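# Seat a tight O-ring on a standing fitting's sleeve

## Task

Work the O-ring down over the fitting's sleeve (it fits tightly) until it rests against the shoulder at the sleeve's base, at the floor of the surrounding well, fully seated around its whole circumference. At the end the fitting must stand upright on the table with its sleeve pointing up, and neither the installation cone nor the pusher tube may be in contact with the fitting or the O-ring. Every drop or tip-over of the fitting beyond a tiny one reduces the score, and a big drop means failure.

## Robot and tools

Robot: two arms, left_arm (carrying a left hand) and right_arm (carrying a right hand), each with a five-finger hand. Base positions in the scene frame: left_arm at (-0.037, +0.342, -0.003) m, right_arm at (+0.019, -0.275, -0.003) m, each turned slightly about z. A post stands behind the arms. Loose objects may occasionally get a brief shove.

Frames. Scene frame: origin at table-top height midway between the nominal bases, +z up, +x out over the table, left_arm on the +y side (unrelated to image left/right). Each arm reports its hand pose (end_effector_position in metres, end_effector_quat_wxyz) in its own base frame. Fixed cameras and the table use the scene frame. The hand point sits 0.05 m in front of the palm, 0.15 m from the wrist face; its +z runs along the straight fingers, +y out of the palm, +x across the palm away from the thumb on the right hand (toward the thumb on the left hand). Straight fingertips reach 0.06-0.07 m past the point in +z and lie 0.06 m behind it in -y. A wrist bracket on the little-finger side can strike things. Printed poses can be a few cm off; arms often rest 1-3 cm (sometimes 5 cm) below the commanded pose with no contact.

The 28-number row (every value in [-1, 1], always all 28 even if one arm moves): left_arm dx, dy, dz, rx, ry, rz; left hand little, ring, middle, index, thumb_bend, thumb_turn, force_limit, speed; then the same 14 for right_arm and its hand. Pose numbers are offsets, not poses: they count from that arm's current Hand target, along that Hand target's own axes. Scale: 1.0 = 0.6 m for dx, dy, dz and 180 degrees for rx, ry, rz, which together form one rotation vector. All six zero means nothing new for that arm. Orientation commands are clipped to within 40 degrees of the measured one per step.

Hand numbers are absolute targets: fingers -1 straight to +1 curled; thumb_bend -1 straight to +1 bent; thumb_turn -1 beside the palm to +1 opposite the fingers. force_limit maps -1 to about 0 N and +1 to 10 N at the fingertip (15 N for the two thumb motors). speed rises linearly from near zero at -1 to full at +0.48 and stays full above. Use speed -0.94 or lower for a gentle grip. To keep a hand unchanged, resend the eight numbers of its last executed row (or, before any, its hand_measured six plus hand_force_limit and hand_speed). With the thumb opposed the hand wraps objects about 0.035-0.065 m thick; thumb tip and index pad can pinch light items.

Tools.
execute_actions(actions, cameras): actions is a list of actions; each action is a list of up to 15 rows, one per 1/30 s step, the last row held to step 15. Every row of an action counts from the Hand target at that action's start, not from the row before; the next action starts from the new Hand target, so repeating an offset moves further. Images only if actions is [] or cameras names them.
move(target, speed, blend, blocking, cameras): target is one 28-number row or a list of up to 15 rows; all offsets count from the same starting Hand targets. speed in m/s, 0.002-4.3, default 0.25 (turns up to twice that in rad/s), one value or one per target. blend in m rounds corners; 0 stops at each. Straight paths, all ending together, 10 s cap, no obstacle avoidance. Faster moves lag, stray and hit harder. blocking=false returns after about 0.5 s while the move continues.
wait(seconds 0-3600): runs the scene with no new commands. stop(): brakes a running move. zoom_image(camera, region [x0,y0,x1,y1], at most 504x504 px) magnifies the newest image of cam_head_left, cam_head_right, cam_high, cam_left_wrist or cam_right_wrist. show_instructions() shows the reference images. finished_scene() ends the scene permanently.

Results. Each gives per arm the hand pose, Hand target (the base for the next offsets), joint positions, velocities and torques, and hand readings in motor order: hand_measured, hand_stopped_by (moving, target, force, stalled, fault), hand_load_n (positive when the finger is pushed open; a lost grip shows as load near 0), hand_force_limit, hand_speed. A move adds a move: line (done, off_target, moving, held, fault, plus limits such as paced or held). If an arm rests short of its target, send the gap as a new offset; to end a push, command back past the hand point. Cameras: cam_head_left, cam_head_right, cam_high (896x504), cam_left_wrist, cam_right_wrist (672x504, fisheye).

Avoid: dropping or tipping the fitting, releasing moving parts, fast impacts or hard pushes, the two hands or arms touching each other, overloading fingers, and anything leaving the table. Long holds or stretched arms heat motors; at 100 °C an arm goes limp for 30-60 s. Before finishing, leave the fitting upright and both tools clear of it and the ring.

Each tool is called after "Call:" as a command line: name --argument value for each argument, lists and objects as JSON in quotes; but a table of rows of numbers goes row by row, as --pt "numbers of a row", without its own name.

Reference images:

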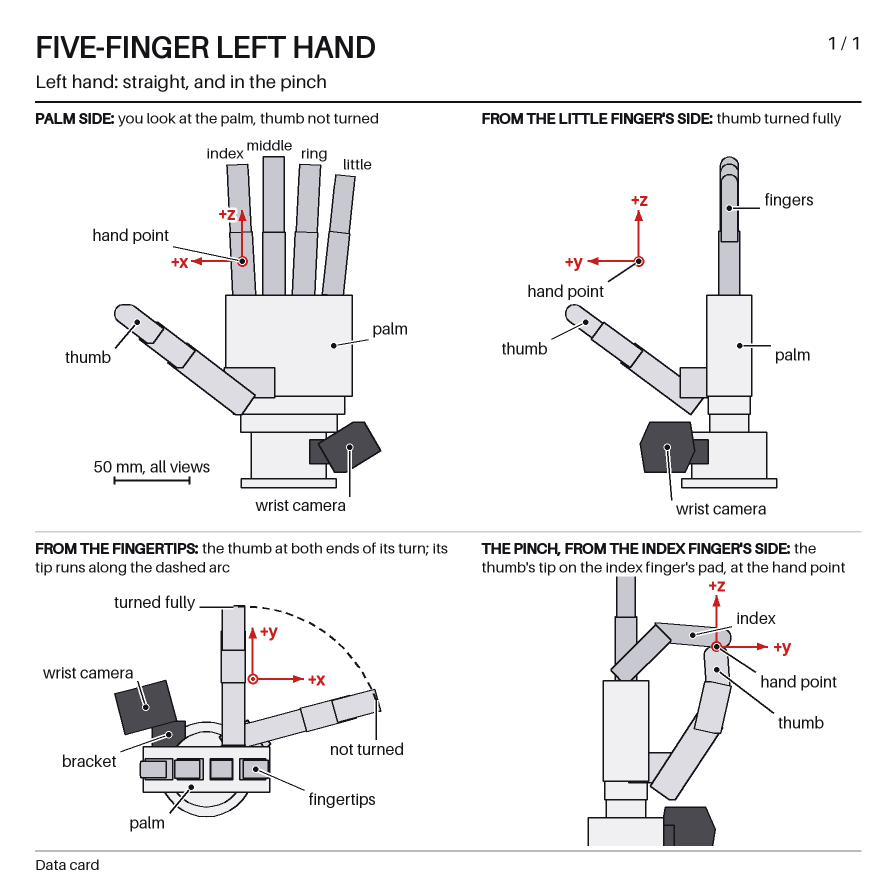

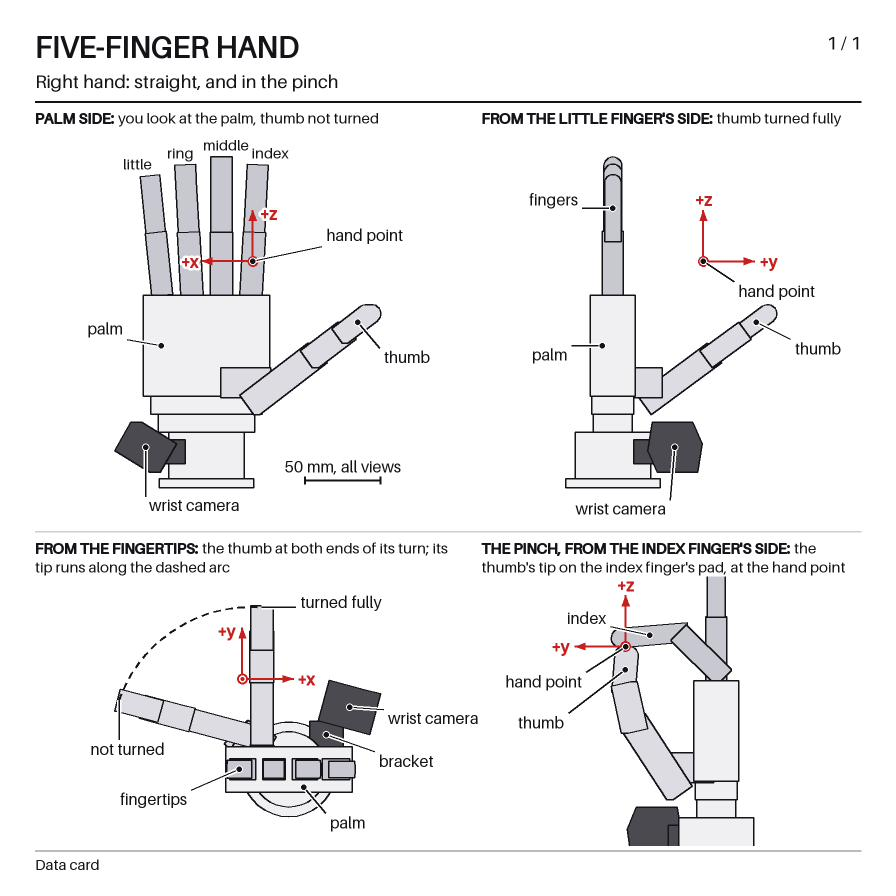

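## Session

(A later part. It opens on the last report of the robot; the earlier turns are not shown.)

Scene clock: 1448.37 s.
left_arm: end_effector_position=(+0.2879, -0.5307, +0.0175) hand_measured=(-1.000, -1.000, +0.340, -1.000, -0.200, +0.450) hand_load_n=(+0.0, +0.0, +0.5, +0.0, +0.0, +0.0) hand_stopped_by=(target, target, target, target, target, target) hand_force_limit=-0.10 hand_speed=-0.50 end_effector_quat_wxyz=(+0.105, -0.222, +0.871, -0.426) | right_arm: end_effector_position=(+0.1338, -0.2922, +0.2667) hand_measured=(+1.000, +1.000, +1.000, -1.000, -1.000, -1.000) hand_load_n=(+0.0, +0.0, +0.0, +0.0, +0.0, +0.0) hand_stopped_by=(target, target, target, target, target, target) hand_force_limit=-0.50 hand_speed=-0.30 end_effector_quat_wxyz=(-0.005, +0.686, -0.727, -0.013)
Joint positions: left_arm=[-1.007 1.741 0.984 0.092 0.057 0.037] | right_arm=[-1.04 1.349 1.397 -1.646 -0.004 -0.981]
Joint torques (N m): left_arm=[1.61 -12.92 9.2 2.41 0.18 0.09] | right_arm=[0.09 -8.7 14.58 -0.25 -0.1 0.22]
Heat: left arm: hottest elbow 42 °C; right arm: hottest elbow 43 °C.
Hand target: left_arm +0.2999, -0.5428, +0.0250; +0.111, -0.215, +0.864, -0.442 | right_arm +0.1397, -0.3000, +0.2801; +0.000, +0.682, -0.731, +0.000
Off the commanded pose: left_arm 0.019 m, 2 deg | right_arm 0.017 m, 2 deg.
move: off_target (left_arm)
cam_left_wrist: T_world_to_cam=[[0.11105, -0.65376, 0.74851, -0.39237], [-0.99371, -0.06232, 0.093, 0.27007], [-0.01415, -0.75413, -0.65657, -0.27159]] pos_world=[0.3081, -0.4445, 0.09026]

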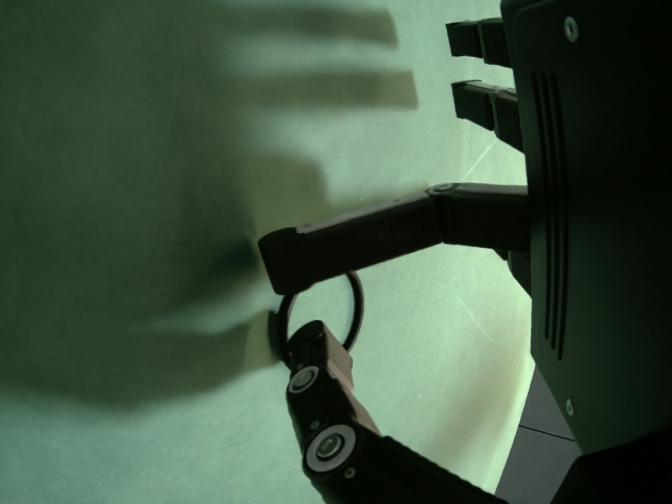

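Call:
move --pt "0 -0.0676 -0.0488 0 0 0 -1 -1 0.34 -1 -0.2 0.45 -0.1 -0.5 0 0 0 0 0 0 1 1 1 -1 -1 -1 -0.5 -0.3" --pt "0 0.004 0.0029 0 0 0 -1 -1 0.34 -1 -0.2 0.45 -0.1 -0.5 0 0 0 0 0 0 1 1 1 -1 -1 -1 -0.5 -0.3" --speed 0.08 --cameras '["cam_left_wrist"]'

Call:
zoom_image --camera "cam_left_wrist" --region '[180, 200, 450, 420]'

Scene clock: 1460.10 s.
left_arm: end_effector_position=(+0.2949, -0.5418, +0.0262) hand_measured=(-1.000, -1.000, +0.340, -1.000, -0.200, +0.450) hand_load_n=(+0.0, +0.0, +0.0, +0.0, +0.0, +0.0) hand_stopped_by=(target, target, target, target, target, target) hand_force_limit=-0.10 hand_speed=-0.50 end_effector_quat_wxyz=(+0.109, -0.220, +0.865, -0.437) | right_arm: end_effector_position=(+0.1338, -0.2922, +0.2667) hand_measured=(+1.000, +1.000, +1.000, -1.000, -1.000, -1.000) hand_load_n=(+0.0, +0.0, +0.0, -0.5, +0.0, +0.0) hand_stopped_by=(target, target, target, target, target, target) hand_force_limit=-0.50 hand_speed=-0.30 end_effector_quat_wxyz=(-0.005, +0.686, -0.727, -0.013)
Joint positions: left_arm=[-1.007 1.748 1.01 0.1 0.057 0.037] | right_arm=[-1.04 1.349 1.397 -1.646 -0.004 -0.981]
Joint torques (N m): left_arm=[1.61 -13.27 7.06 2.4 0.17 0.09] | right_arm=[0.32 -8.41 14.5 -0.4 -0.1 0.14]
Heat: left arm: hottest elbow 42 °C; right arm: hottest elbow 43 °C.
Hand target: left_arm +0.2999, -0.5428, +0.0220; +0.111, -0.215, +0.864, -0.442 | right_arm +0.1397, -0.3000, +0.2801; +0.000, +0.682, -0.731, +0.000
Off the commanded pose: left_arm 0.007 m, 1 deg | right_arm 0.017 m, 2 deg.
move: done
cam_left_wrist: T_world_to_cam=[[0.10051, -0.63706, 0.76423, -0.39513], [-0.99492, -0.06041, 0.08049, 0.27724], [-0.00511, -0.76844, -0.6399, -0.28499]] pos_world=[0.31409, -0.45397, 0.09728]

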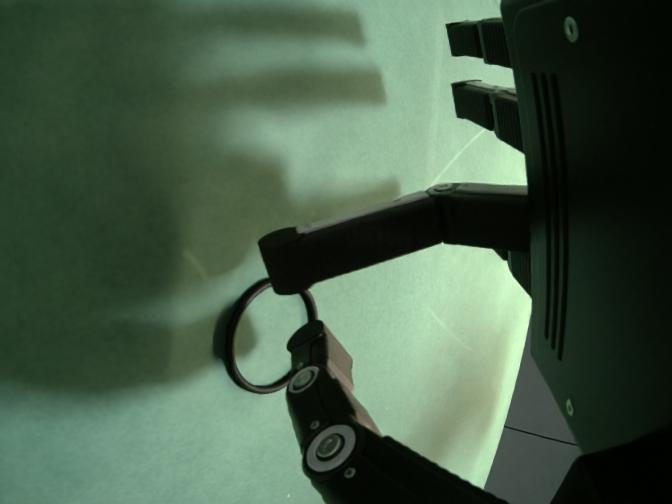

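Scaled by 1.867 from the camera's image (finer frame: 960x720).

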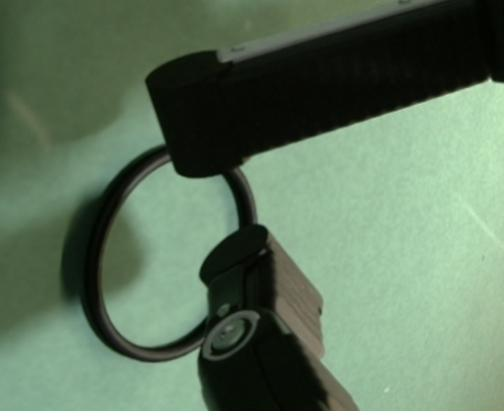

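Call:
move --pt "-0.008 -0.0123 -0.0088 0 0 0 -1 -1 0.34 -1 -0.2 0.45 -0.1 -0.5 0 0 0 0 0 0 1 1 1 -1 -1 -1 -0.5 -0.3" --pt "0.0015 -0.0065 -0.0045 0 0 0 -1 -1 0.34 -1 -0.2 0.45 -0.1 -0.5 0 0 0 0 0 0 1 1 1 -1 -1 -1 -0.5 -0.3" --pt "0.0015 0.0125 0.009 0 0 0 -1 -1 0.34 -1 -0.2 0.45 -0.1 -0.5 0 0 0 0 0 0 1 1 1 -1 -1 -1 -0.5 -0.3" --speed 0.06 --cameras '["cam_left_wrist"]'

Call:
zoom_image --camera "cam_left_wrist" --region '[180, 200, 450, 420]'

Scene clock: 1476.47 s.
left_arm: end_effector_position=(+0.2982, -0.5421, +0.0201) hand_measured=(-1.000, -1.000, +0.340, -1.000, -0.200, +0.450) hand_load_n=(-0.5, +0.0, +0.5, +0.0, +0.0, +0.0) hand_stopped_by=(target, target, target, target, target, target) hand_force_limit=-0.10 hand_speed=-0.50 end_effector_quat_wxyz=(+0.108, -0.221, +0.864, -0.440) | right_arm: end_effector_position=(+0.1338, -0.2922, +0.2667) hand_measured=(+1.000, +1.000, +1.000, -1.000, -1.000, -1.000) hand_load_n=(+0.5, +0.0, +0.0, +0.0, +0.0, +0.0) hand_stopped_by=(target, target, target, target, target, target) hand_force_limit=-0.50 hand_speed=-0.30 end_effector_quat_wxyz=(-0.005, +0.686, -0.727, -0.013)
Joint positions: left_arm=[-1.001 1.764 1.007 0.124 0.063 0.037] | right_arm=[-1.04 1.349 1.397 -1.646 -0.004 -0.981]
Joint torques (N m): left_arm=[0.56 -13.39 6.68 2.39 -0.05 0.08] | right_arm=[-0.03 -8.06 14.48 -0.28 -0.07 0.17]
Heat: left arm: hottest elbow 41 °C; right arm: hottest elbow 43 °C.
Hand target: left_arm +0.2991, -0.5432, +0.0128; +0.111, -0.215, +0.864, -0.442 | right_arm +0.1397, -0.3000, +0.2801; +0.000, +0.682, -0.731, +0.000
Off the commanded pose: left_arm 0.008 m, 1 deg | right_arm 0.017 m, 2 deg.
move: done
cam_left_wrist: T_world_to_cam=[[0.10107, -0.6315, 0.76876, -0.38827], [-0.99487, -0.06103, 0.08066, 0.28066], [-0.00402, -0.77297, -0.63443, -0.292]] pos_world=[0.31729, -0.45377, 0.0906]

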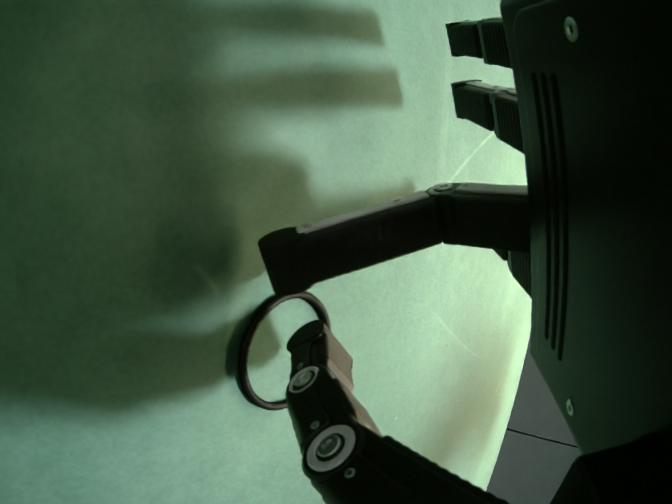

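Scaled by 1.867 from the camera's image (finer frame: 960x720).

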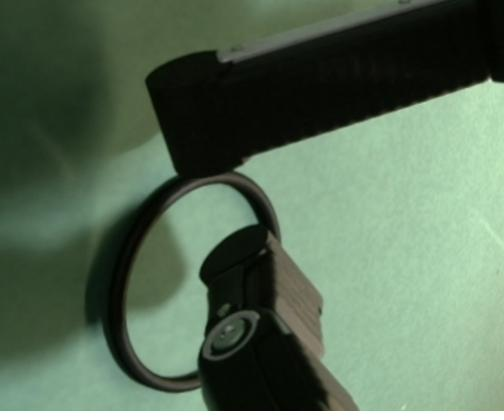

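Call:
move --target '[-0.002,0.0122,0.0097,0,0,0,-1,-1,0.34,-1,-0.2,0.45,-0.1,-0.5, 0,0,0,0,0,0,1,1,1,-1,-1,-1,-0.5,-0.3]' --speed 0.06 --cameras '["cam_left_wrist"]'

Call:
zoom_image --camera "cam_left_wrist" --region '[180, 200, 450, 420]'

Scene clock: 1481.93 s.
left_arm: end_effector_position=(+0.2995, -0.5441, +0.0152) hand_measured=(-1.000, -1.000, +0.340, -1.000, -0.200, +0.450) hand_load_n=(+0.0, -0.5, +0.0, +0.0, +0.0, +0.0) hand_stopped_by=(target, target, target, target, target, target) hand_force_limit=-0.10 hand_speed=-0.50 end_effector_quat_wxyz=(+0.109, -0.220, +0.862, -0.444) | right_arm: end_effector_position=(+0.1338, -0.2922, +0.2667) hand_measured=(+1.000, +1.000, +1.000, -1.000, -1.000, -1.000) hand_load_n=(+0.0, +0.0, +0.0, +0.0, -0.5, +0.0) hand_stopped_by=(target, target, target, target, target, target) hand_force_limit=-0.50 hand_speed=-0.30 end_effector_quat_wxyz=(-0.005, +0.686, -0.727, -0.013)
Joint positions: left_arm=[-1.001 1.778 1.004 0.15 0.063 0.037] | right_arm=[-1.04 1.349 1.397 -1.646 -0.004 -0.981]
Joint torques (N m): left_arm=[0.5 -12.86 6.5 2.32 0.01 0.1] | right_arm=[0.32 -8.06 14.41 -0.44 -0.08 0.18]
Heat: left arm: hottest elbow 41 °C; right arm: hottest elbow 43 °C.
Hand target: left_arm +0.3004, -0.5430, +0.0034; +0.111, -0.215, +0.864, -0.442 | right_arm +0.1397, -0.3000, +0.2801; +0.000, +0.682, -0.731, +0.000
Off the commanded pose: left_arm 0.012 m, 1 deg | right_arm 0.017 m, 2 deg.
move: off_target (left_arm)
cam_left_wrist: T_world_to_cam=[[0.09723, -0.62552, 0.77412, -0.38153], [-0.99526, -0.0604, 0.0762, 0.2827], [-0.00091, -0.77787, -0.62843, -0.30029]] pos_world=[0.31818, -0.45516, 0.0851]

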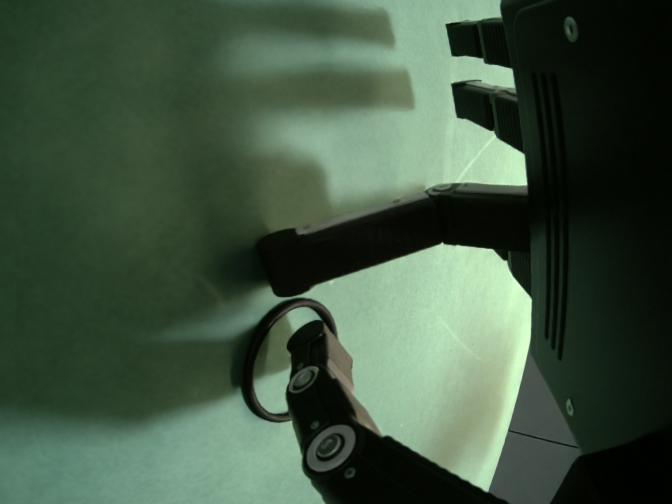

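Scaled by 1.867 from the camera's image (finer frame: 960x720).

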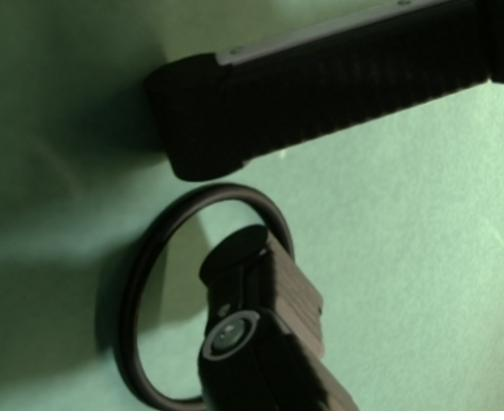

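Call:
move --target '[-0.002,0.0135,0.009,0,0,0,-1,-1,0.34,-1,-0.2,0.45,-0.1,-0.5, 0,0,0,0,0,0,1,1,1,-1,-1,-1,-0.5,-0.3]' --speed 0.06 --cameras '["cam_left_wrist"]'

Call:
zoom_image --camera "cam_left_wrist" --region '[180, 200, 450, 420]'

Scene clock: 1490.33 s.
left_arm: end_effector_position=(+0.2992, -0.5451, +0.0138) hand_measured=(-1.000, -1.000, +0.340, -1.000, -0.200, +0.450) hand_load_n=(+0.0, +0.0, -3.5, +0.0, +0.0, +0.0) hand_stopped_by=(target, target, target, target, target, target) hand_force_limit=-0.10 hand_speed=-0.50 end_effector_quat_wxyz=(+0.107, -0.218, +0.860, -0.449) | right_arm: end_effector_position=(+0.1338, -0.2922, +0.2667) hand_measured=(+1.000, +1.000, +1.000, -1.000, -1.000, -1.000) hand_load_n=(+0.0, +0.0, +0.0, +0.0, +0.0, +0.0) hand_stopped_by=(target, target, target, target, target, target) hand_force_limit=-0.50 hand_speed=-0.30 end_effector_quat_wxyz=(-0.005, +0.686, -0.727, -0.013)
Joint positions: left_arm=[-1 1.782 0.998 0.172 0.072 0.037] | right_arm=[-1.04 1.349 1.397 -1.646 -0.004 -0.981]
Joint torques (N m): left_arm=[0.91 -11.87 6.38 2.47 0.09 0.1] | right_arm=[0.26 -8 14.43 -0.21 -0.06 0.14]
Heat: left arm: hottest elbow 41 °C; right arm: hottest elbow 43 °C.
Hand target: left_arm +0.3013, -0.5422, -0.0063; +0.111, -0.215, +0.864, -0.442 | right_arm +0.1397, -0.3000, +0.2801; +0.000, +0.682, -0.731, +0.000
Off the commanded pose: left_arm 0.020 m, 1 deg | right_arm 0.017 m, 2 deg.
move: off_target (left_arm)
cam_left_wrist: T_world_to_cam=[[0.09249, -0.61681, 0.78166, -0.37501], [-0.9957, -0.05351, 0.07559, 0.28638], [-0.00479, -0.78529, -0.61911, -0.30506]] pos_world=[0.31837, -0.45554, 0.08262]

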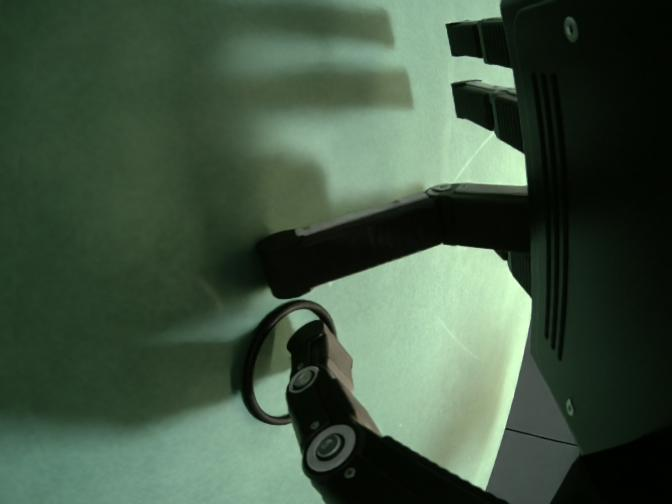

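Scaled by 1.867 from the camera's image (finer frame: 960x720).

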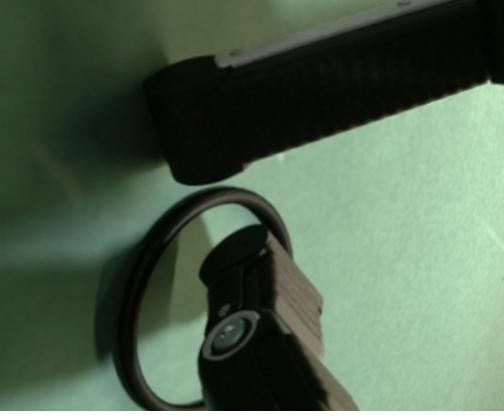

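Call:
move --pt "0 -0.0216 -0.0146 0 0 0 -1 -1 0.38 -1 -0.26 0.45 -0.1 -0.5 0 0 0 0 0 0 1 1 1 -1 -1 -1 -0.5 -0.3" --pt "0.001 -0.0013 0.0018 0 0 0 -1 -1 0.38 -1 -0.26 0.45 -0.1 -0.5 0 0 0 0 0 0 1 1 1 -1 -1 -1 -0.5 -0.3" --speed 0.06 --cameras '["cam_left_wrist"]'

Call:
zoom_image --camera "cam_left_wrist" --region '[180, 200, 450, 420]'

Scene clock: 1505.60 s.
left_arm: end_effector_position=(+0.2996, -0.5459, +0.0131) hand_measured=(-1.000, -1.000, +0.380, -1.000, -0.260, +0.450) hand_load_n=(+0.0, +0.0, -0.5, +0.0, +1.0, +0.0) hand_stopped_by=(target, target, target, target, target, target) hand_force_limit=-0.10 hand_speed=-0.50 end_effector_quat_wxyz=(+0.108, -0.218, +0.859, -0.451) | right_arm: end_effector_position=(+0.1338, -0.2922, +0.2667) hand_measured=(+1.000, +1.000, +1.000, -1.000, -1.000, -1.000) hand_load_n=(+0.0, +0.0, +0.0, +0.0, +0.0, +0.0) hand_stopped_by=(target, target, target, target, target, target) hand_force_limit=-0.50 hand_speed=-0.30 end_effector_quat_wxyz=(-0.005, +0.686, -0.727, -0.013)
Joint positions: left_arm=[-1 1.785 0.998 0.178 0.072 0.037] | right_arm=[-1.04 1.349 1.397 -1.646 -0.004 -0.981]
Joint torques (N m): left_arm=[0.73 -12.04 6.68 2.21 0.05 0.11] | right_arm=[0.15 -8.29 14.41 -0.36 -0.09 0.17]
Heat: left arm: hottest elbow 40 °C; right arm: hottest elbow 43 °C.
Hand target: left_arm +0.3014, -0.5436, -0.0063; +0.111, -0.215, +0.864, -0.442 | right_arm +0.1397, -0.3000, +0.2801; +0.000, +0.682, -0.731, +0.000
Off the commanded pose: left_arm 0.020 m, 1 deg | right_arm 0.017 m, 2 deg.
move: off_target (left_arm)
cam_left_wrist: T_world_to_cam=[[0.09117, -0.61478, 0.78341, -0.37344], [-0.99583, -0.05337, 0.07401, 0.28696], [-0.00369, -0.78689, -0.61708, -0.30725]] pos_world=[0.31867, -0.45604, 0.08172]

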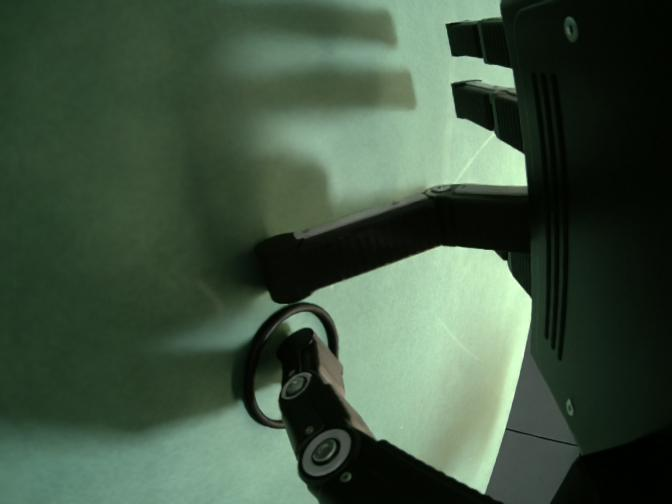

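Scaled by 1.867 from the camera's image (finer frame: 960x720).

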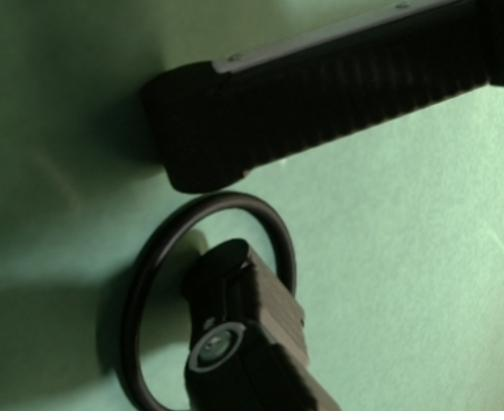

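Call:
move --target '[0,0,0,0,0,0,-1,-1,0.38,-1,-0.26,0.95,-0.2,-0.9, 0,0,0,0,0,0,1,1,1,-1,-1,-1,-0.5,-0.3]' --speed 0.05 --cameras '["cam_left_wrist"]'

Call:
zoom_image --camera "cam_left_wrist" --region '[180, 200, 450, 420]'

Scene clock: 1513.10 s.
left_arm: end_effector_position=(+0.2884, -0.5517, +0.0134) hand_measured=(-1.000, -1.000, +0.380, -1.000, -0.260, +0.852) hand_load_n=(+0.0, +0.0, +0.0, -0.5, +0.0, +6.0) hand_stopped_by=(target, target, target, target, target, force) hand_force_limit=-0.20 hand_speed=-0.90 end_effector_quat_wxyz=(+0.099, -0.209, +0.861, -0.453) | right_arm: end_effector_position=(+0.1338, -0.2922, +0.2667) hand_measured=(+1.000, +1.000, +1.000, -1.000, -1.000, -1.000) hand_load_n=(+0.0, +0.0, +0.0, +0.0, +0.0, +0.0) hand_stopped_by=(target, target, target, target, target, target) hand_force_limit=-0.50 hand_speed=-0.30 end_effector_quat_wxyz=(-0.005, +0.686, -0.727, -0.013)
Joint positions: left_arm=[-1.017 1.785 0.998 0.178 0.083 0.035] | right_arm=[-1.04 1.349 1.397 -1.646 -0.004 -0.981]
Joint torques (N m): left_arm=[2.02 -12.28 6.65 2.13 -0.32 0.11] | right_arm=[-0.21 -8.18 14.57 -0.32 -0.05 0.14]
Heat: left arm: hottest elbow 40 °C; right arm: hottest elbow 43 °C.
Hand target: left_arm +0.3014, -0.5436, -0.0063; +0.111, -0.215, +0.864, -0.442 | right_arm +0.1397, -0.3000, +0.2801; +0.000, +0.682, -0.731, +0.000
Off the commanded pose: left_arm 0.025 m, 2 deg | right_arm 0.017 m, 2 deg.
move: done
cam_left_wrist: T_world_to_cam=[[0.08094, -0.61387, 0.78525, -0.3728], [-0.99635, -0.02835, 0.08053, 0.28934], [-0.02718, -0.7889, -0.61392, -0.30607]] pos_world=[0.31014, -0.4621, 0.08154]

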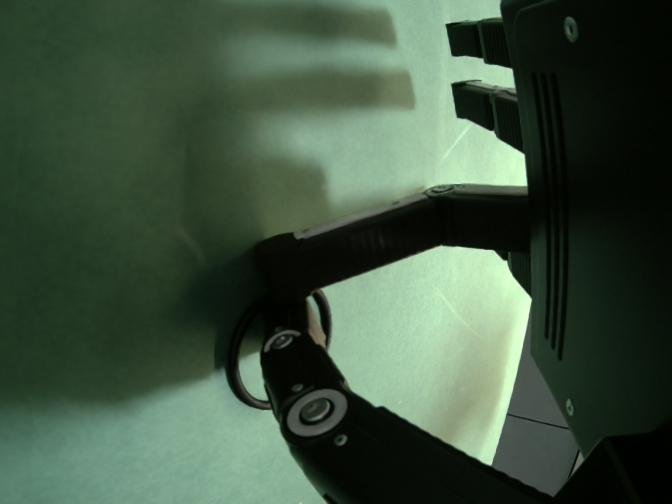

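Scaled by 1.867 from the camera's image (finer frame: 960x720).

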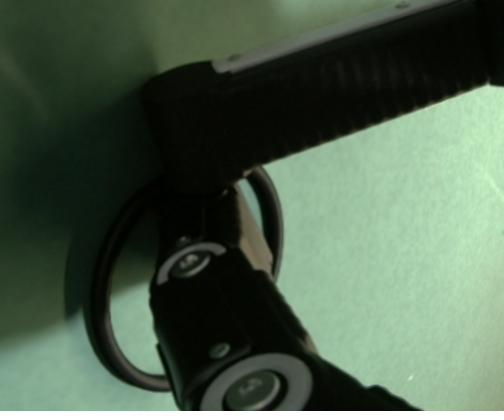

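Call:
move --target '[0,-0.0676,-0.0488,0,0,0,-1,-1,0.38,-1,-0.26,0.95,-0.2,-0.9, 0,0,0,0,0,0,1,1,1,-1,-1,-1,-0.5,-0.3]' --speed 0.06 --cameras '["cam_left_wrist","cam_high"]'

Call:
zoom_image --camera "cam_left_wrist" --region '[180, 200, 450, 420]'

Scene clock: 1519.43 s.
left_arm: end_effector_position=(+0.2889, -0.5351, +0.0245) hand_measured=(-1.000, -1.000, +0.380, -1.000, -0.260, +0.852) hand_load_n=(+0.0, +0.0, +0.0, +0.0, +0.0, +5.5) hand_stopped_by=(target, target, target, target, target, force) hand_force_limit=-0.20 hand_speed=-0.90 end_effector_quat_wxyz=(+0.103, -0.220, +0.870, -0.429) | right_arm: end_effector_position=(+0.1338, -0.2922, +0.2667) hand_measured=(+1.000, +1.000, +1.000, -1.000, -1.000, -1.000) hand_load_n=(+0.0, +0.0, +0.0, +0.0, +0.0, +0.0) hand_stopped_by=(target, target, target, target, target, target) hand_force_limit=-0.50 hand_speed=-0.30 end_effector_quat_wxyz=(-0.005, +0.686, -0.727, -0.013)
Joint positions: left_arm=[-1.007 1.736 0.998 0.08 0.064 0.037] | right_arm=[-1.04 1.349 1.397 -1.646 -0.004 -0.981]
Joint torques (N m): left_arm=[1.49 -14.68 9.83 0.95 -0.03 0.1] | right_arm=[-0.15 -8.64 14.38 -0.32 -0.09 0.15]
Heat: left arm: hottest elbow 40 °C; right arm: hottest elbow 43 °C.
Hand target: left_arm +0.3013, -0.5436, +0.0437; +0.111, -0.215, +0.864, -0.442 | right_arm +0.1397, -0.3000, +0.2801; +0.000, +0.682, -0.731, +0.000
Off the commanded pose: left_arm 0.024 m, 2 deg | right_arm 0.017 m, 2 deg.
move: off_target (left_arm)
cam_left_wrist: T_world_to_cam=[[0.10763, -0.64867, 0.75342, -0.39695], [-0.99401, -0.05562, 0.09411, 0.27381], [-0.01914, -0.75904, -0.65077, -0.27156]] pos_world=[0.30969, -0.44838, 0.09658]
Images, in order (width x height): cam_high 896x504, cam_left_wrist 672x504.

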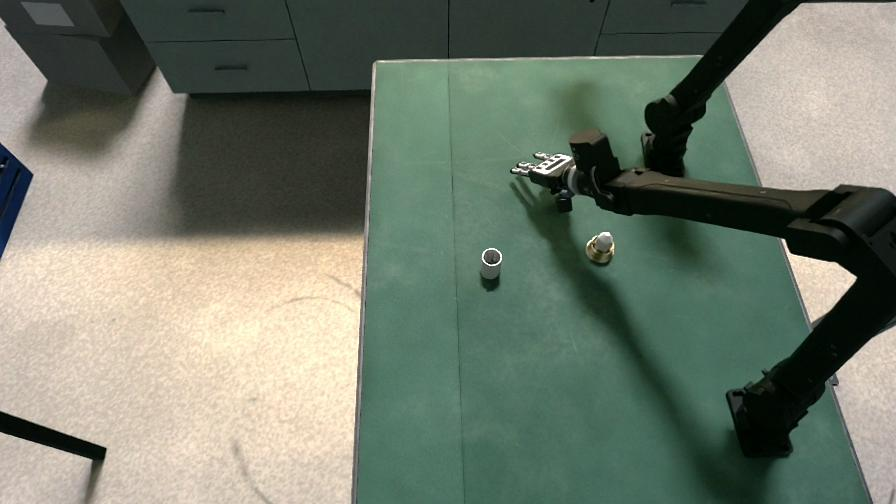

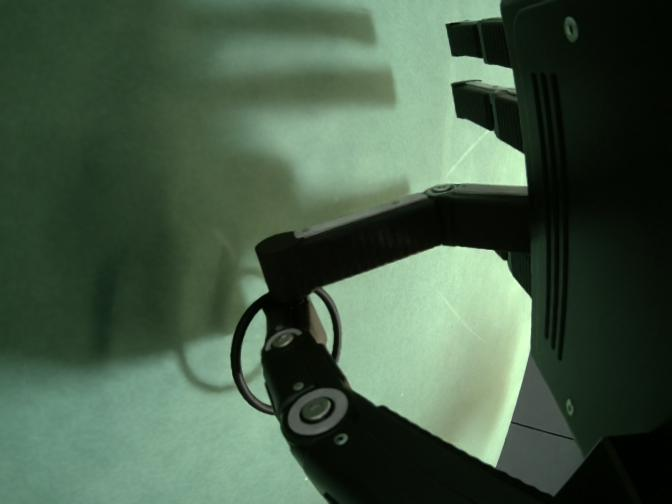

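Scaled by 1.867 from the camera's image (finer frame: 960x720).

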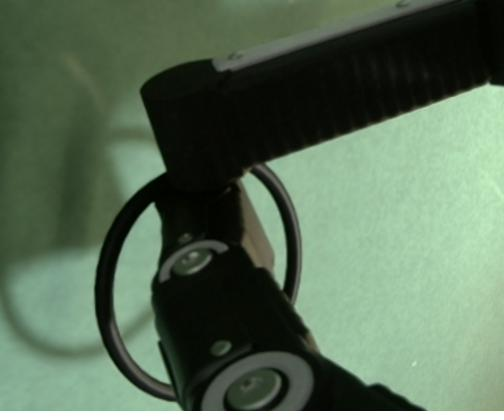

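Call:
move --target '[0,-0.158,-0.114,0,0,0,-1,-1,0.38,-1,-0.26,0.95,-0.2,-0.9, 0,0,0,0,0,0,1,1,1,-1,-1,-1,-0.5,-0.3]' --speed 0.1 --cameras '["cam_left_wrist","cam_high","cam_head_left"]'

Call:
zoom_image --camera "cam_left_wrist" --region '[180, 200, 450, 420]'

Scene clock: 1555.33 s.
left_arm: end_effector_position=(+0.2873, -0.5326, +0.1323) hand_measured=(-1.000, -1.000, +0.380, -1.000, -0.260, +0.852) hand_load_n=(-0.5, +0.0, +0.0, +0.0, +0.0, +5.5) hand_stopped_by=(target, target, target, target, target, force) hand_force_limit=-0.20 hand_speed=-0.90 end_effector_quat_wxyz=(+0.101, -0.221, +0.873, -0.423) | right_arm: end_effector_position=(+0.1338, -0.2922, +0.2667) hand_measured=(+1.000, +1.000, +1.000, -1.000, -1.000, -1.000) hand_load_n=(+0.0, +0.0, +0.0, +0.0, +0.0, -0.5) hand_stopped_by=(target, target, target, target, target, target) hand_force_limit=-0.50 hand_speed=-0.30 end_effector_quat_wxyz=(-0.005, +0.686, -0.727, -0.013)
Joint positions: left_arm=[-1.007 1.567 1.125 -0.23 0.064 0.037] | right_arm=[-1.04 1.349 1.397 -1.646 -0.004 -0.981]
Joint torques (N m): left_arm=[1.49 -13.63 12.56 0.96 -0.04 0.11] | right_arm=[-0.32 -8.53 14.42 -0.29 -0.09 0.19]
Heat: left arm: hottest elbow 42 °C; right arm: hottest elbow 44 °C.
Hand target: left_arm +0.3012, -0.5436, +0.1606; +0.111, -0.215, +0.864, -0.442 | right_arm +0.1397, -0.3000, +0.2801; +0.000, +0.682, -0.731, +0.000
Off the commanded pose: left_arm 0.033 m, 3 deg | right_arm 0.017 m, 2 deg.
move: off_target (left_arm)
cam_left_wrist: T_world_to_cam=[[0.11314, -0.65739, 0.74501, -0.48157], [-0.99329, -0.05675, 0.10076, 0.26059], [-0.02396, -0.75141, -0.6594, -0.19298]] pos_world=[0.3087, -0.44679, 0.20527]
Images, in order (width x height): cam_head_left 896x504, cam_high 896x504, cam_left_wrist 672x504.

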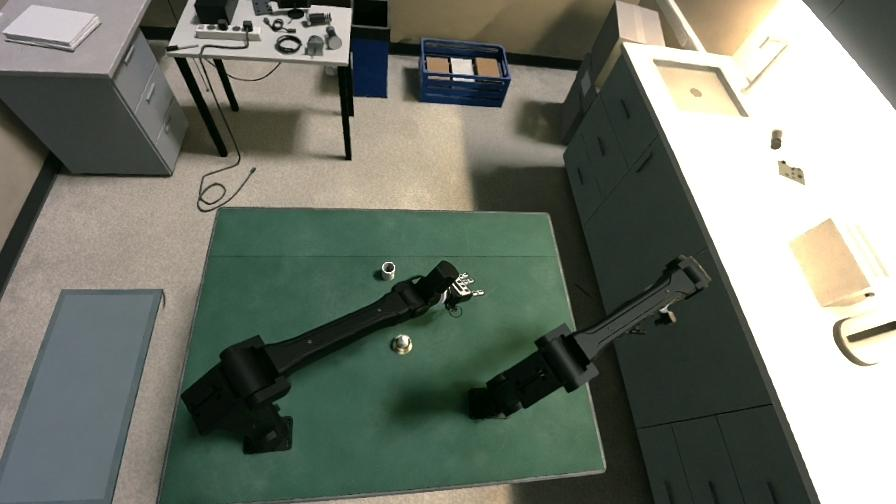

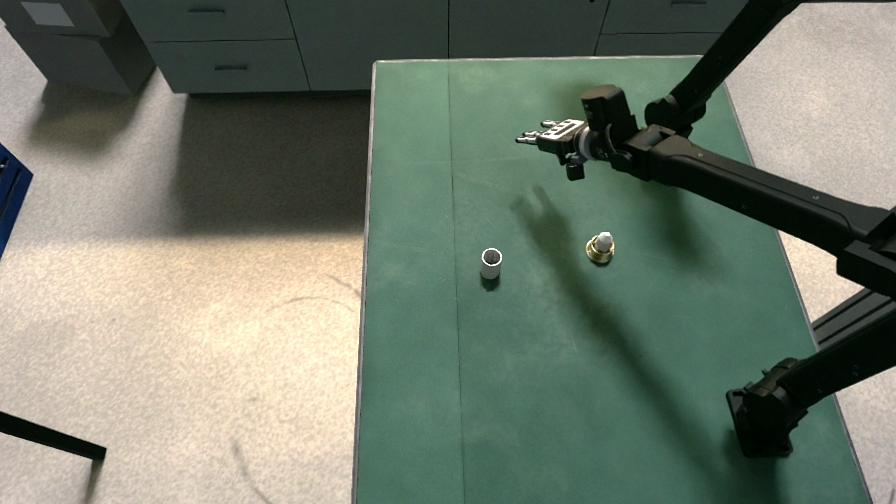

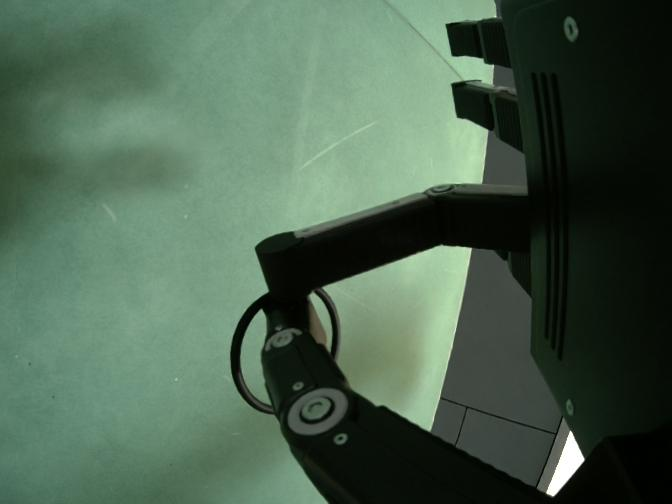

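Scaled by 1.867 from the camera's image (finer frame: 960x720).

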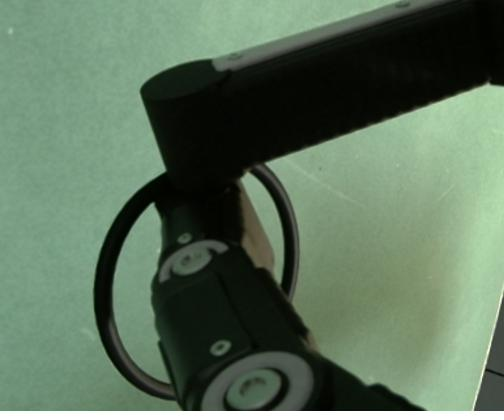

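Call:
move --target '[-0.0488,0.1307,-0.208,0,0,0,-1,-1,0.38,-1,-0.26,0.95,-0.2,-0.9, 0,0,0,0,0,0,1,1,1,-1,-1,-1,-0.5,-0.3]' --speed 0.1 --cameras '["cam_left_wrist","cam_high","cam_head_left"]'

Scene clock: 1576.27 s.
left_arm: end_effector_position=(+0.2584, -0.4060, +0.1701) hand_measured=(-1.000, -1.000, +0.380, -1.000, -0.260, +0.852) hand_load_n=(+0.0, -0.5, +0.0, +0.0, +0.0, +5.5) hand_stopped_by=(target, target, target, target, target, force) hand_force_limit=-0.20 hand_speed=-0.90 end_effector_quat_wxyz=(+0.109, -0.222, +0.861, -0.444) | right_arm: end_effector_position=(+0.1338, -0.2922, +0.2667) hand_measured=(+1.000, +1.000, +1.000, -1.000, -1.000, -1.000) hand_load_n=(+0.0, +0.0, +0.0, +0.0, +0.0, +0.0) hand_stopped_by=(target, target, target, target, target, target) hand_force_limit=-0.50 hand_speed=-0.30 end_effector_quat_wxyz=(-0.005, +0.686, -0.727, -0.013)
Joint positions: left_arm=[-0.891 1.192 0.838 -0.276 0.152 0.098] | right_arm=[-1.04 1.349 1.397 -1.646 -0.004 -0.981]
Joint torques (N m): left_arm=[1.44 -8.41 8.27 1.02 0.22 0.15] | right_arm=[-0.09 -8.18 14.45 -0.28 -0.04 0.19]
Heat: left arm: hottest elbow 44 °C; right arm: hottest elbow 44 °C.
Hand target: left_arm +0.2578, -0.4001, +0.1700; +0.111, -0.215, +0.864, -0.442 | right_arm +0.1397, -0.3000, +0.2801; +0.000, +0.682, -0.731, +0.000
Off the commanded pose: left_arm 0.006 m, 1 deg | right_arm 0.017 m, 2 deg.
move: done
cam_left_wrist: T_world_to_cam=[[0.10039, -0.62378, 0.77513, -0.41134], [-0.99495, -0.06285, 0.07828, 0.237], [-0.00011, -0.77907, -0.62693, -0.09662]] pos_world=[0.27709, -0.31696, 0.23971]
Images, in order (width x height): cam_head_left 896x504, cam_high 896x504, cam_left_wrist 672x504.

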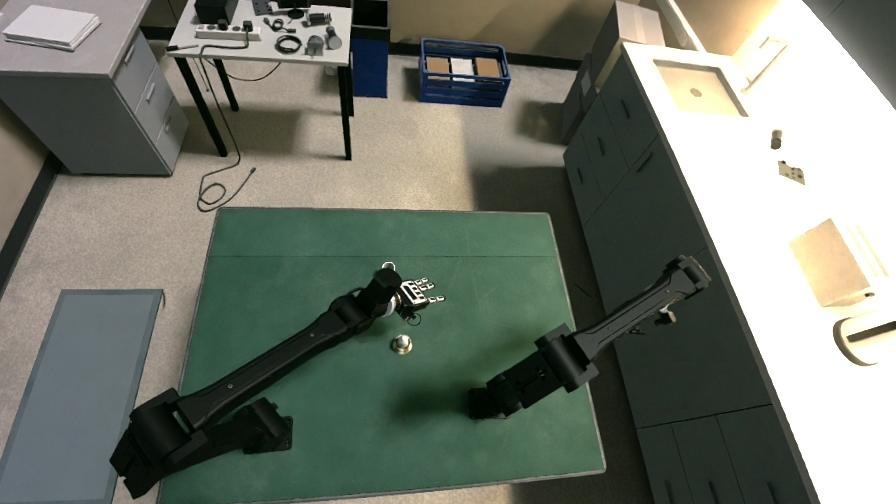

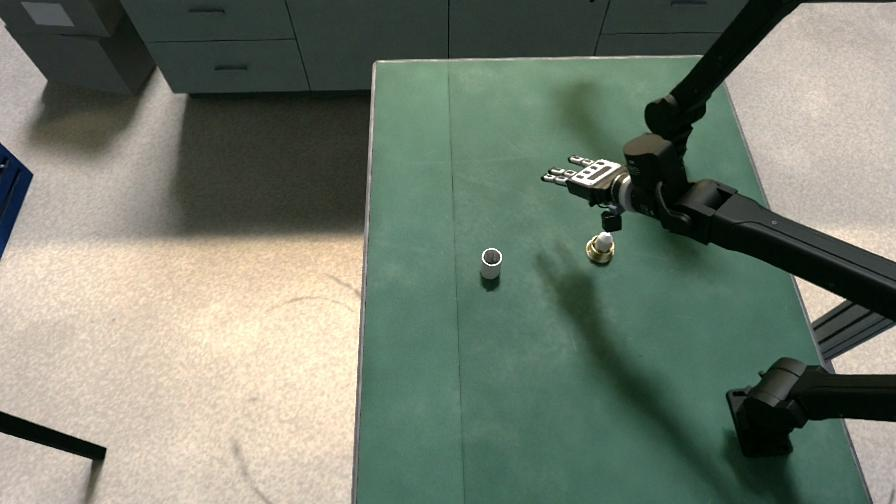

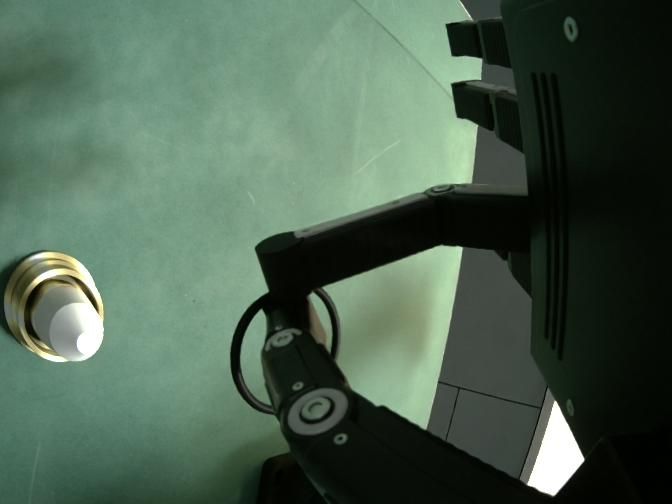

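Call:
move --target '[-0.005,0.0768,-0.007,0,0,0,-1,-1,0.38,-1,-0.26,0.95,-0.2,-0.9, 0,0,0,0,0,0,1,1,1,-1,-1,-1,-0.5,-0.3]' --speed 0.06 --cameras '["cam_left_wrist","cam_high"]'

Call:
zoom_image --camera "cam_left_wrist" --region '[100, 200, 370, 440]'

Scene clock: 1585.23 s.
left_arm: end_effector_position=(+0.2397, -0.3728, +0.1282) hand_measured=(-1.000, -1.000, +0.380, -1.000, -0.260, +0.852) hand_load_n=(+0.0, +0.0, +0.0, +0.0, +0.5, +5.5) hand_stopped_by=(target, target, target, target, target, force) hand_force_limit=-0.20 hand_speed=-0.90 end_effector_quat_wxyz=(+0.100, -0.224, +0.870, -0.428) | right_arm: end_effector_position=(+0.1338, -0.2922, +0.2667) hand_measured=(+1.000, +1.000, +1.000, -1.000, -1.000, -1.000) hand_load_n=(+0.0, +0.0, +0.0, +0.0, +0.0, +0.0) hand_stopped_by=(target, target, target, target, target, target) hand_force_limit=-0.50 hand_speed=-0.30 end_effector_quat_wxyz=(-0.005, +0.686, -0.727, -0.013)
Joint positions: left_arm=[-0.869 1.15 0.708 -0.23 0.173 0.113] | right_arm=[-1.04 1.349 1.397 -1.646 -0.004 -0.981]
Joint torques (N m): left_arm=[1.73 -7.77 7.91 2.35 0.25 0.15] | right_arm=[0.56 -8 14.54 -0.23 -0.08 0.15]
Heat: left arm: hottest elbow 44 °C; right arm: hottest elbow 44 °C.
Hand target: left_arm +0.2462, -0.3718, +0.1351; +0.111, -0.215, +0.864, -0.442 | right_arm +0.1397, -0.3000, +0.2801; +0.000, +0.682, -0.731, +0.000
Off the commanded pose: left_arm 0.010 m, 2 deg | right_arm 0.017 m, 2 deg.
move: done
cam_left_wrist: T_world_to_cam=[[0.11754, -0.64767, 0.7528, -0.36643], [-0.99285, -0.06087, 0.10266, 0.2209], [-0.02067, -0.75949, -0.65019, -0.08164]] pos_world=[0.26071, -0.28589, 0.20009]
Images, in order (width x height): cam_high 896x504, cam_left_wrist 672x504.

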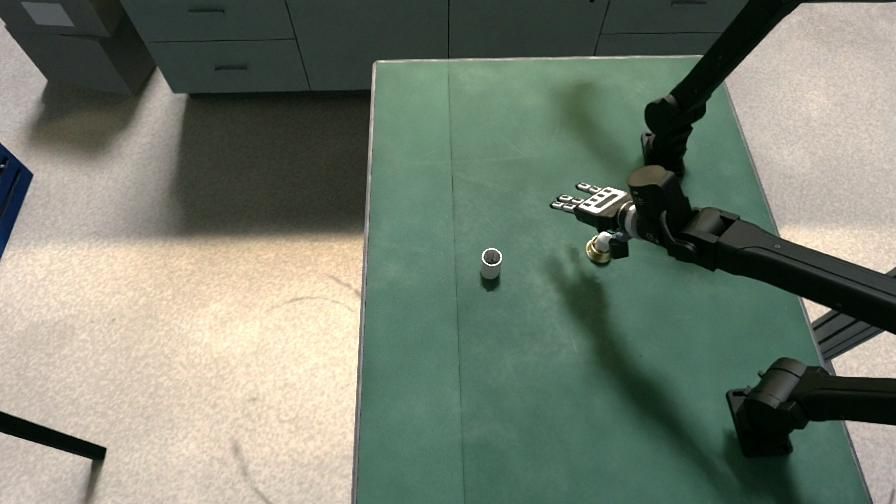

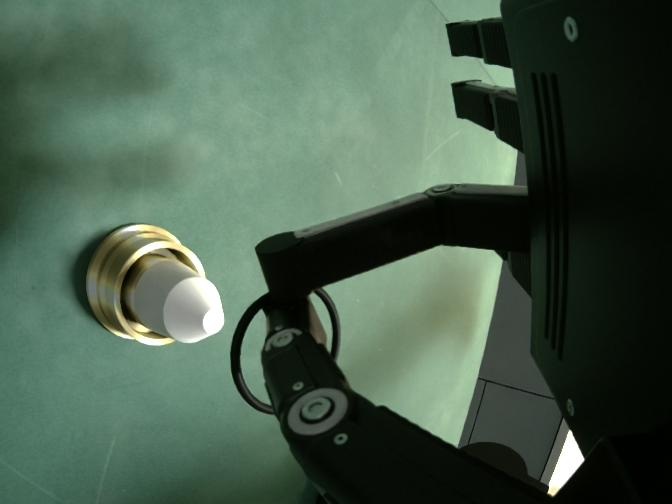

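Scaled by 1.867 from the camera's image (finer frame: 960x720).

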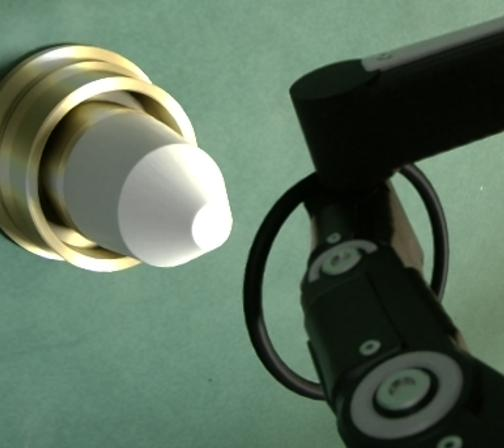

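Call:
move --target '[0.0017,0.0508,0.0437,0,0,0,-1,-1,0.38,-1,-0.26,0.95,-0.2,-0.9, 0,0,0,0,0,0,1,1,1,-1,-1,-1,-0.5,-0.3]' --speed 0.05 --cameras '["cam_left_wrist","cam_high"]'

Call:
zoom_image --camera "cam_left_wrist" --region '[100, 200, 370, 440]'

Call:
zoom_image --camera "cam_high" --region '[550, 170, 670, 290]'

Scene clock: 1606.47 s.
left_arm: end_effector_position=(+0.2417, -0.3751, +0.0967) hand_measured=(-1.000, -1.000, +0.380, -1.000, -0.260, +0.852) hand_load_n=(+0.0, +0.0, +0.0, +0.0, +0.0, +5.5) hand_stopped_by=(target, target, target, target, target, force) hand_force_limit=-0.20 hand_speed=-0.90 end_effector_quat_wxyz=(+0.104, -0.222, +0.865, -0.437) | right_arm: end_effector_position=(+0.1338, -0.2922, +0.2667) hand_measured=(+1.000, +1.000, +1.000, -1.000, -1.000, -1.000) hand_load_n=(+0.0, +0.0, +0.0, +0.0, +0.0, +0.0) hand_stopped_by=(target, target, target, target, target, target) hand_force_limit=-0.50 hand_speed=-0.30 end_effector_quat_wxyz=(-0.005, +0.686, -0.727, -0.013)
Joint positions: left_arm=[-0.869 1.204 0.644 -0.09 0.173 0.113] | right_arm=[-1.04 1.349 1.397 -1.646 -0.004 -0.981]
Joint torques (N m): left_arm=[1.32 -6.42 7.53 2.36 0.12 0.13] | right_arm=[-0.03 -7.94 14.6 -0.35 -0.11 0.18]
Heat: left arm: hottest elbow 42 °C; right arm: hottest elbow 44 °C.
Hand target: left_arm +0.2470, -0.3753, +0.0951; +0.111, -0.215, +0.864, -0.442 | right_arm +0.1397, -0.3000, +0.2801; +0.000, +0.682, -0.731, +0.000
Off the commanded pose: left_arm 0.006 m, 1 deg | right_arm 0.017 m, 2 deg.
move: done
cam_left_wrist: T_world_to_cam=[[0.1071, -0.63521, 0.76487, -0.33842], [-0.99418, -0.05934, 0.08992, 0.22808], [-0.01174, -0.77005, -0.63787, -0.11121]] pos_world=[0.2617, -0.28707, 0.1674]
Images, in order (width x height): cam_high 896x504, cam_left_wrist 672x504.

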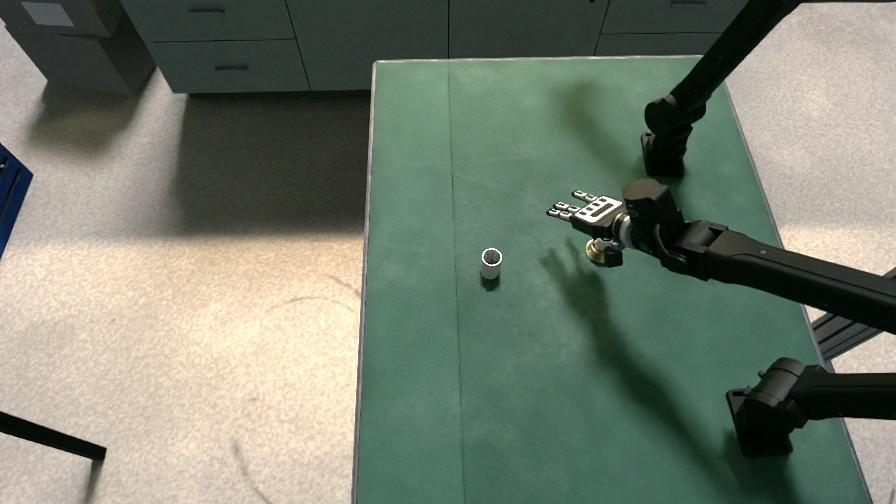

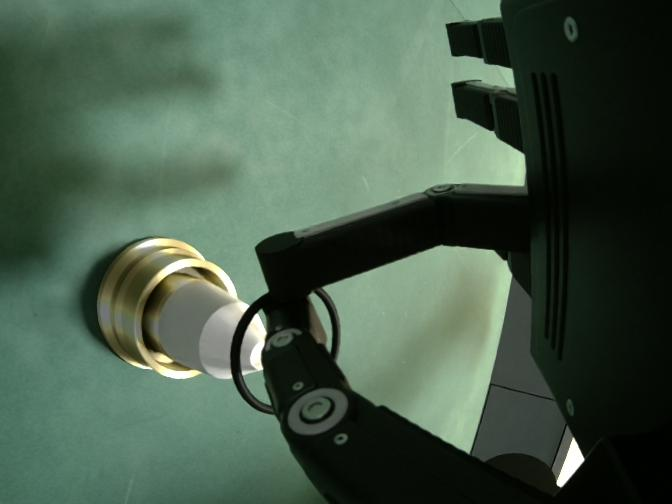

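Scaled by 1.867 from the camera's image (finer frame: 960x720).

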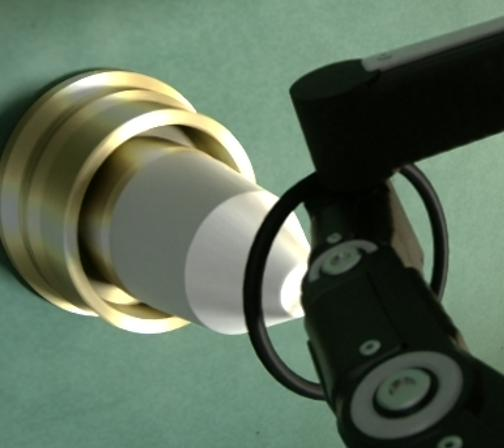

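Scaled by 4.200 from the camera's image (finer frame: 1280x720).

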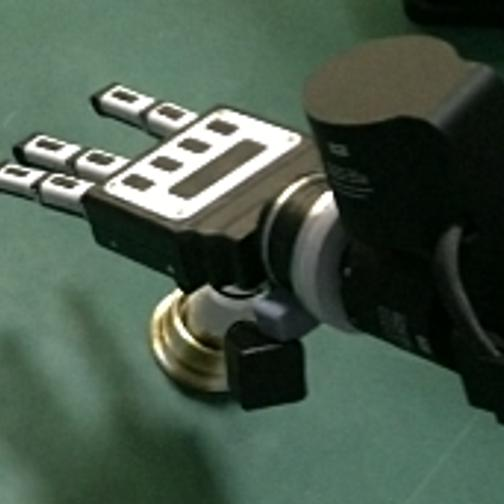

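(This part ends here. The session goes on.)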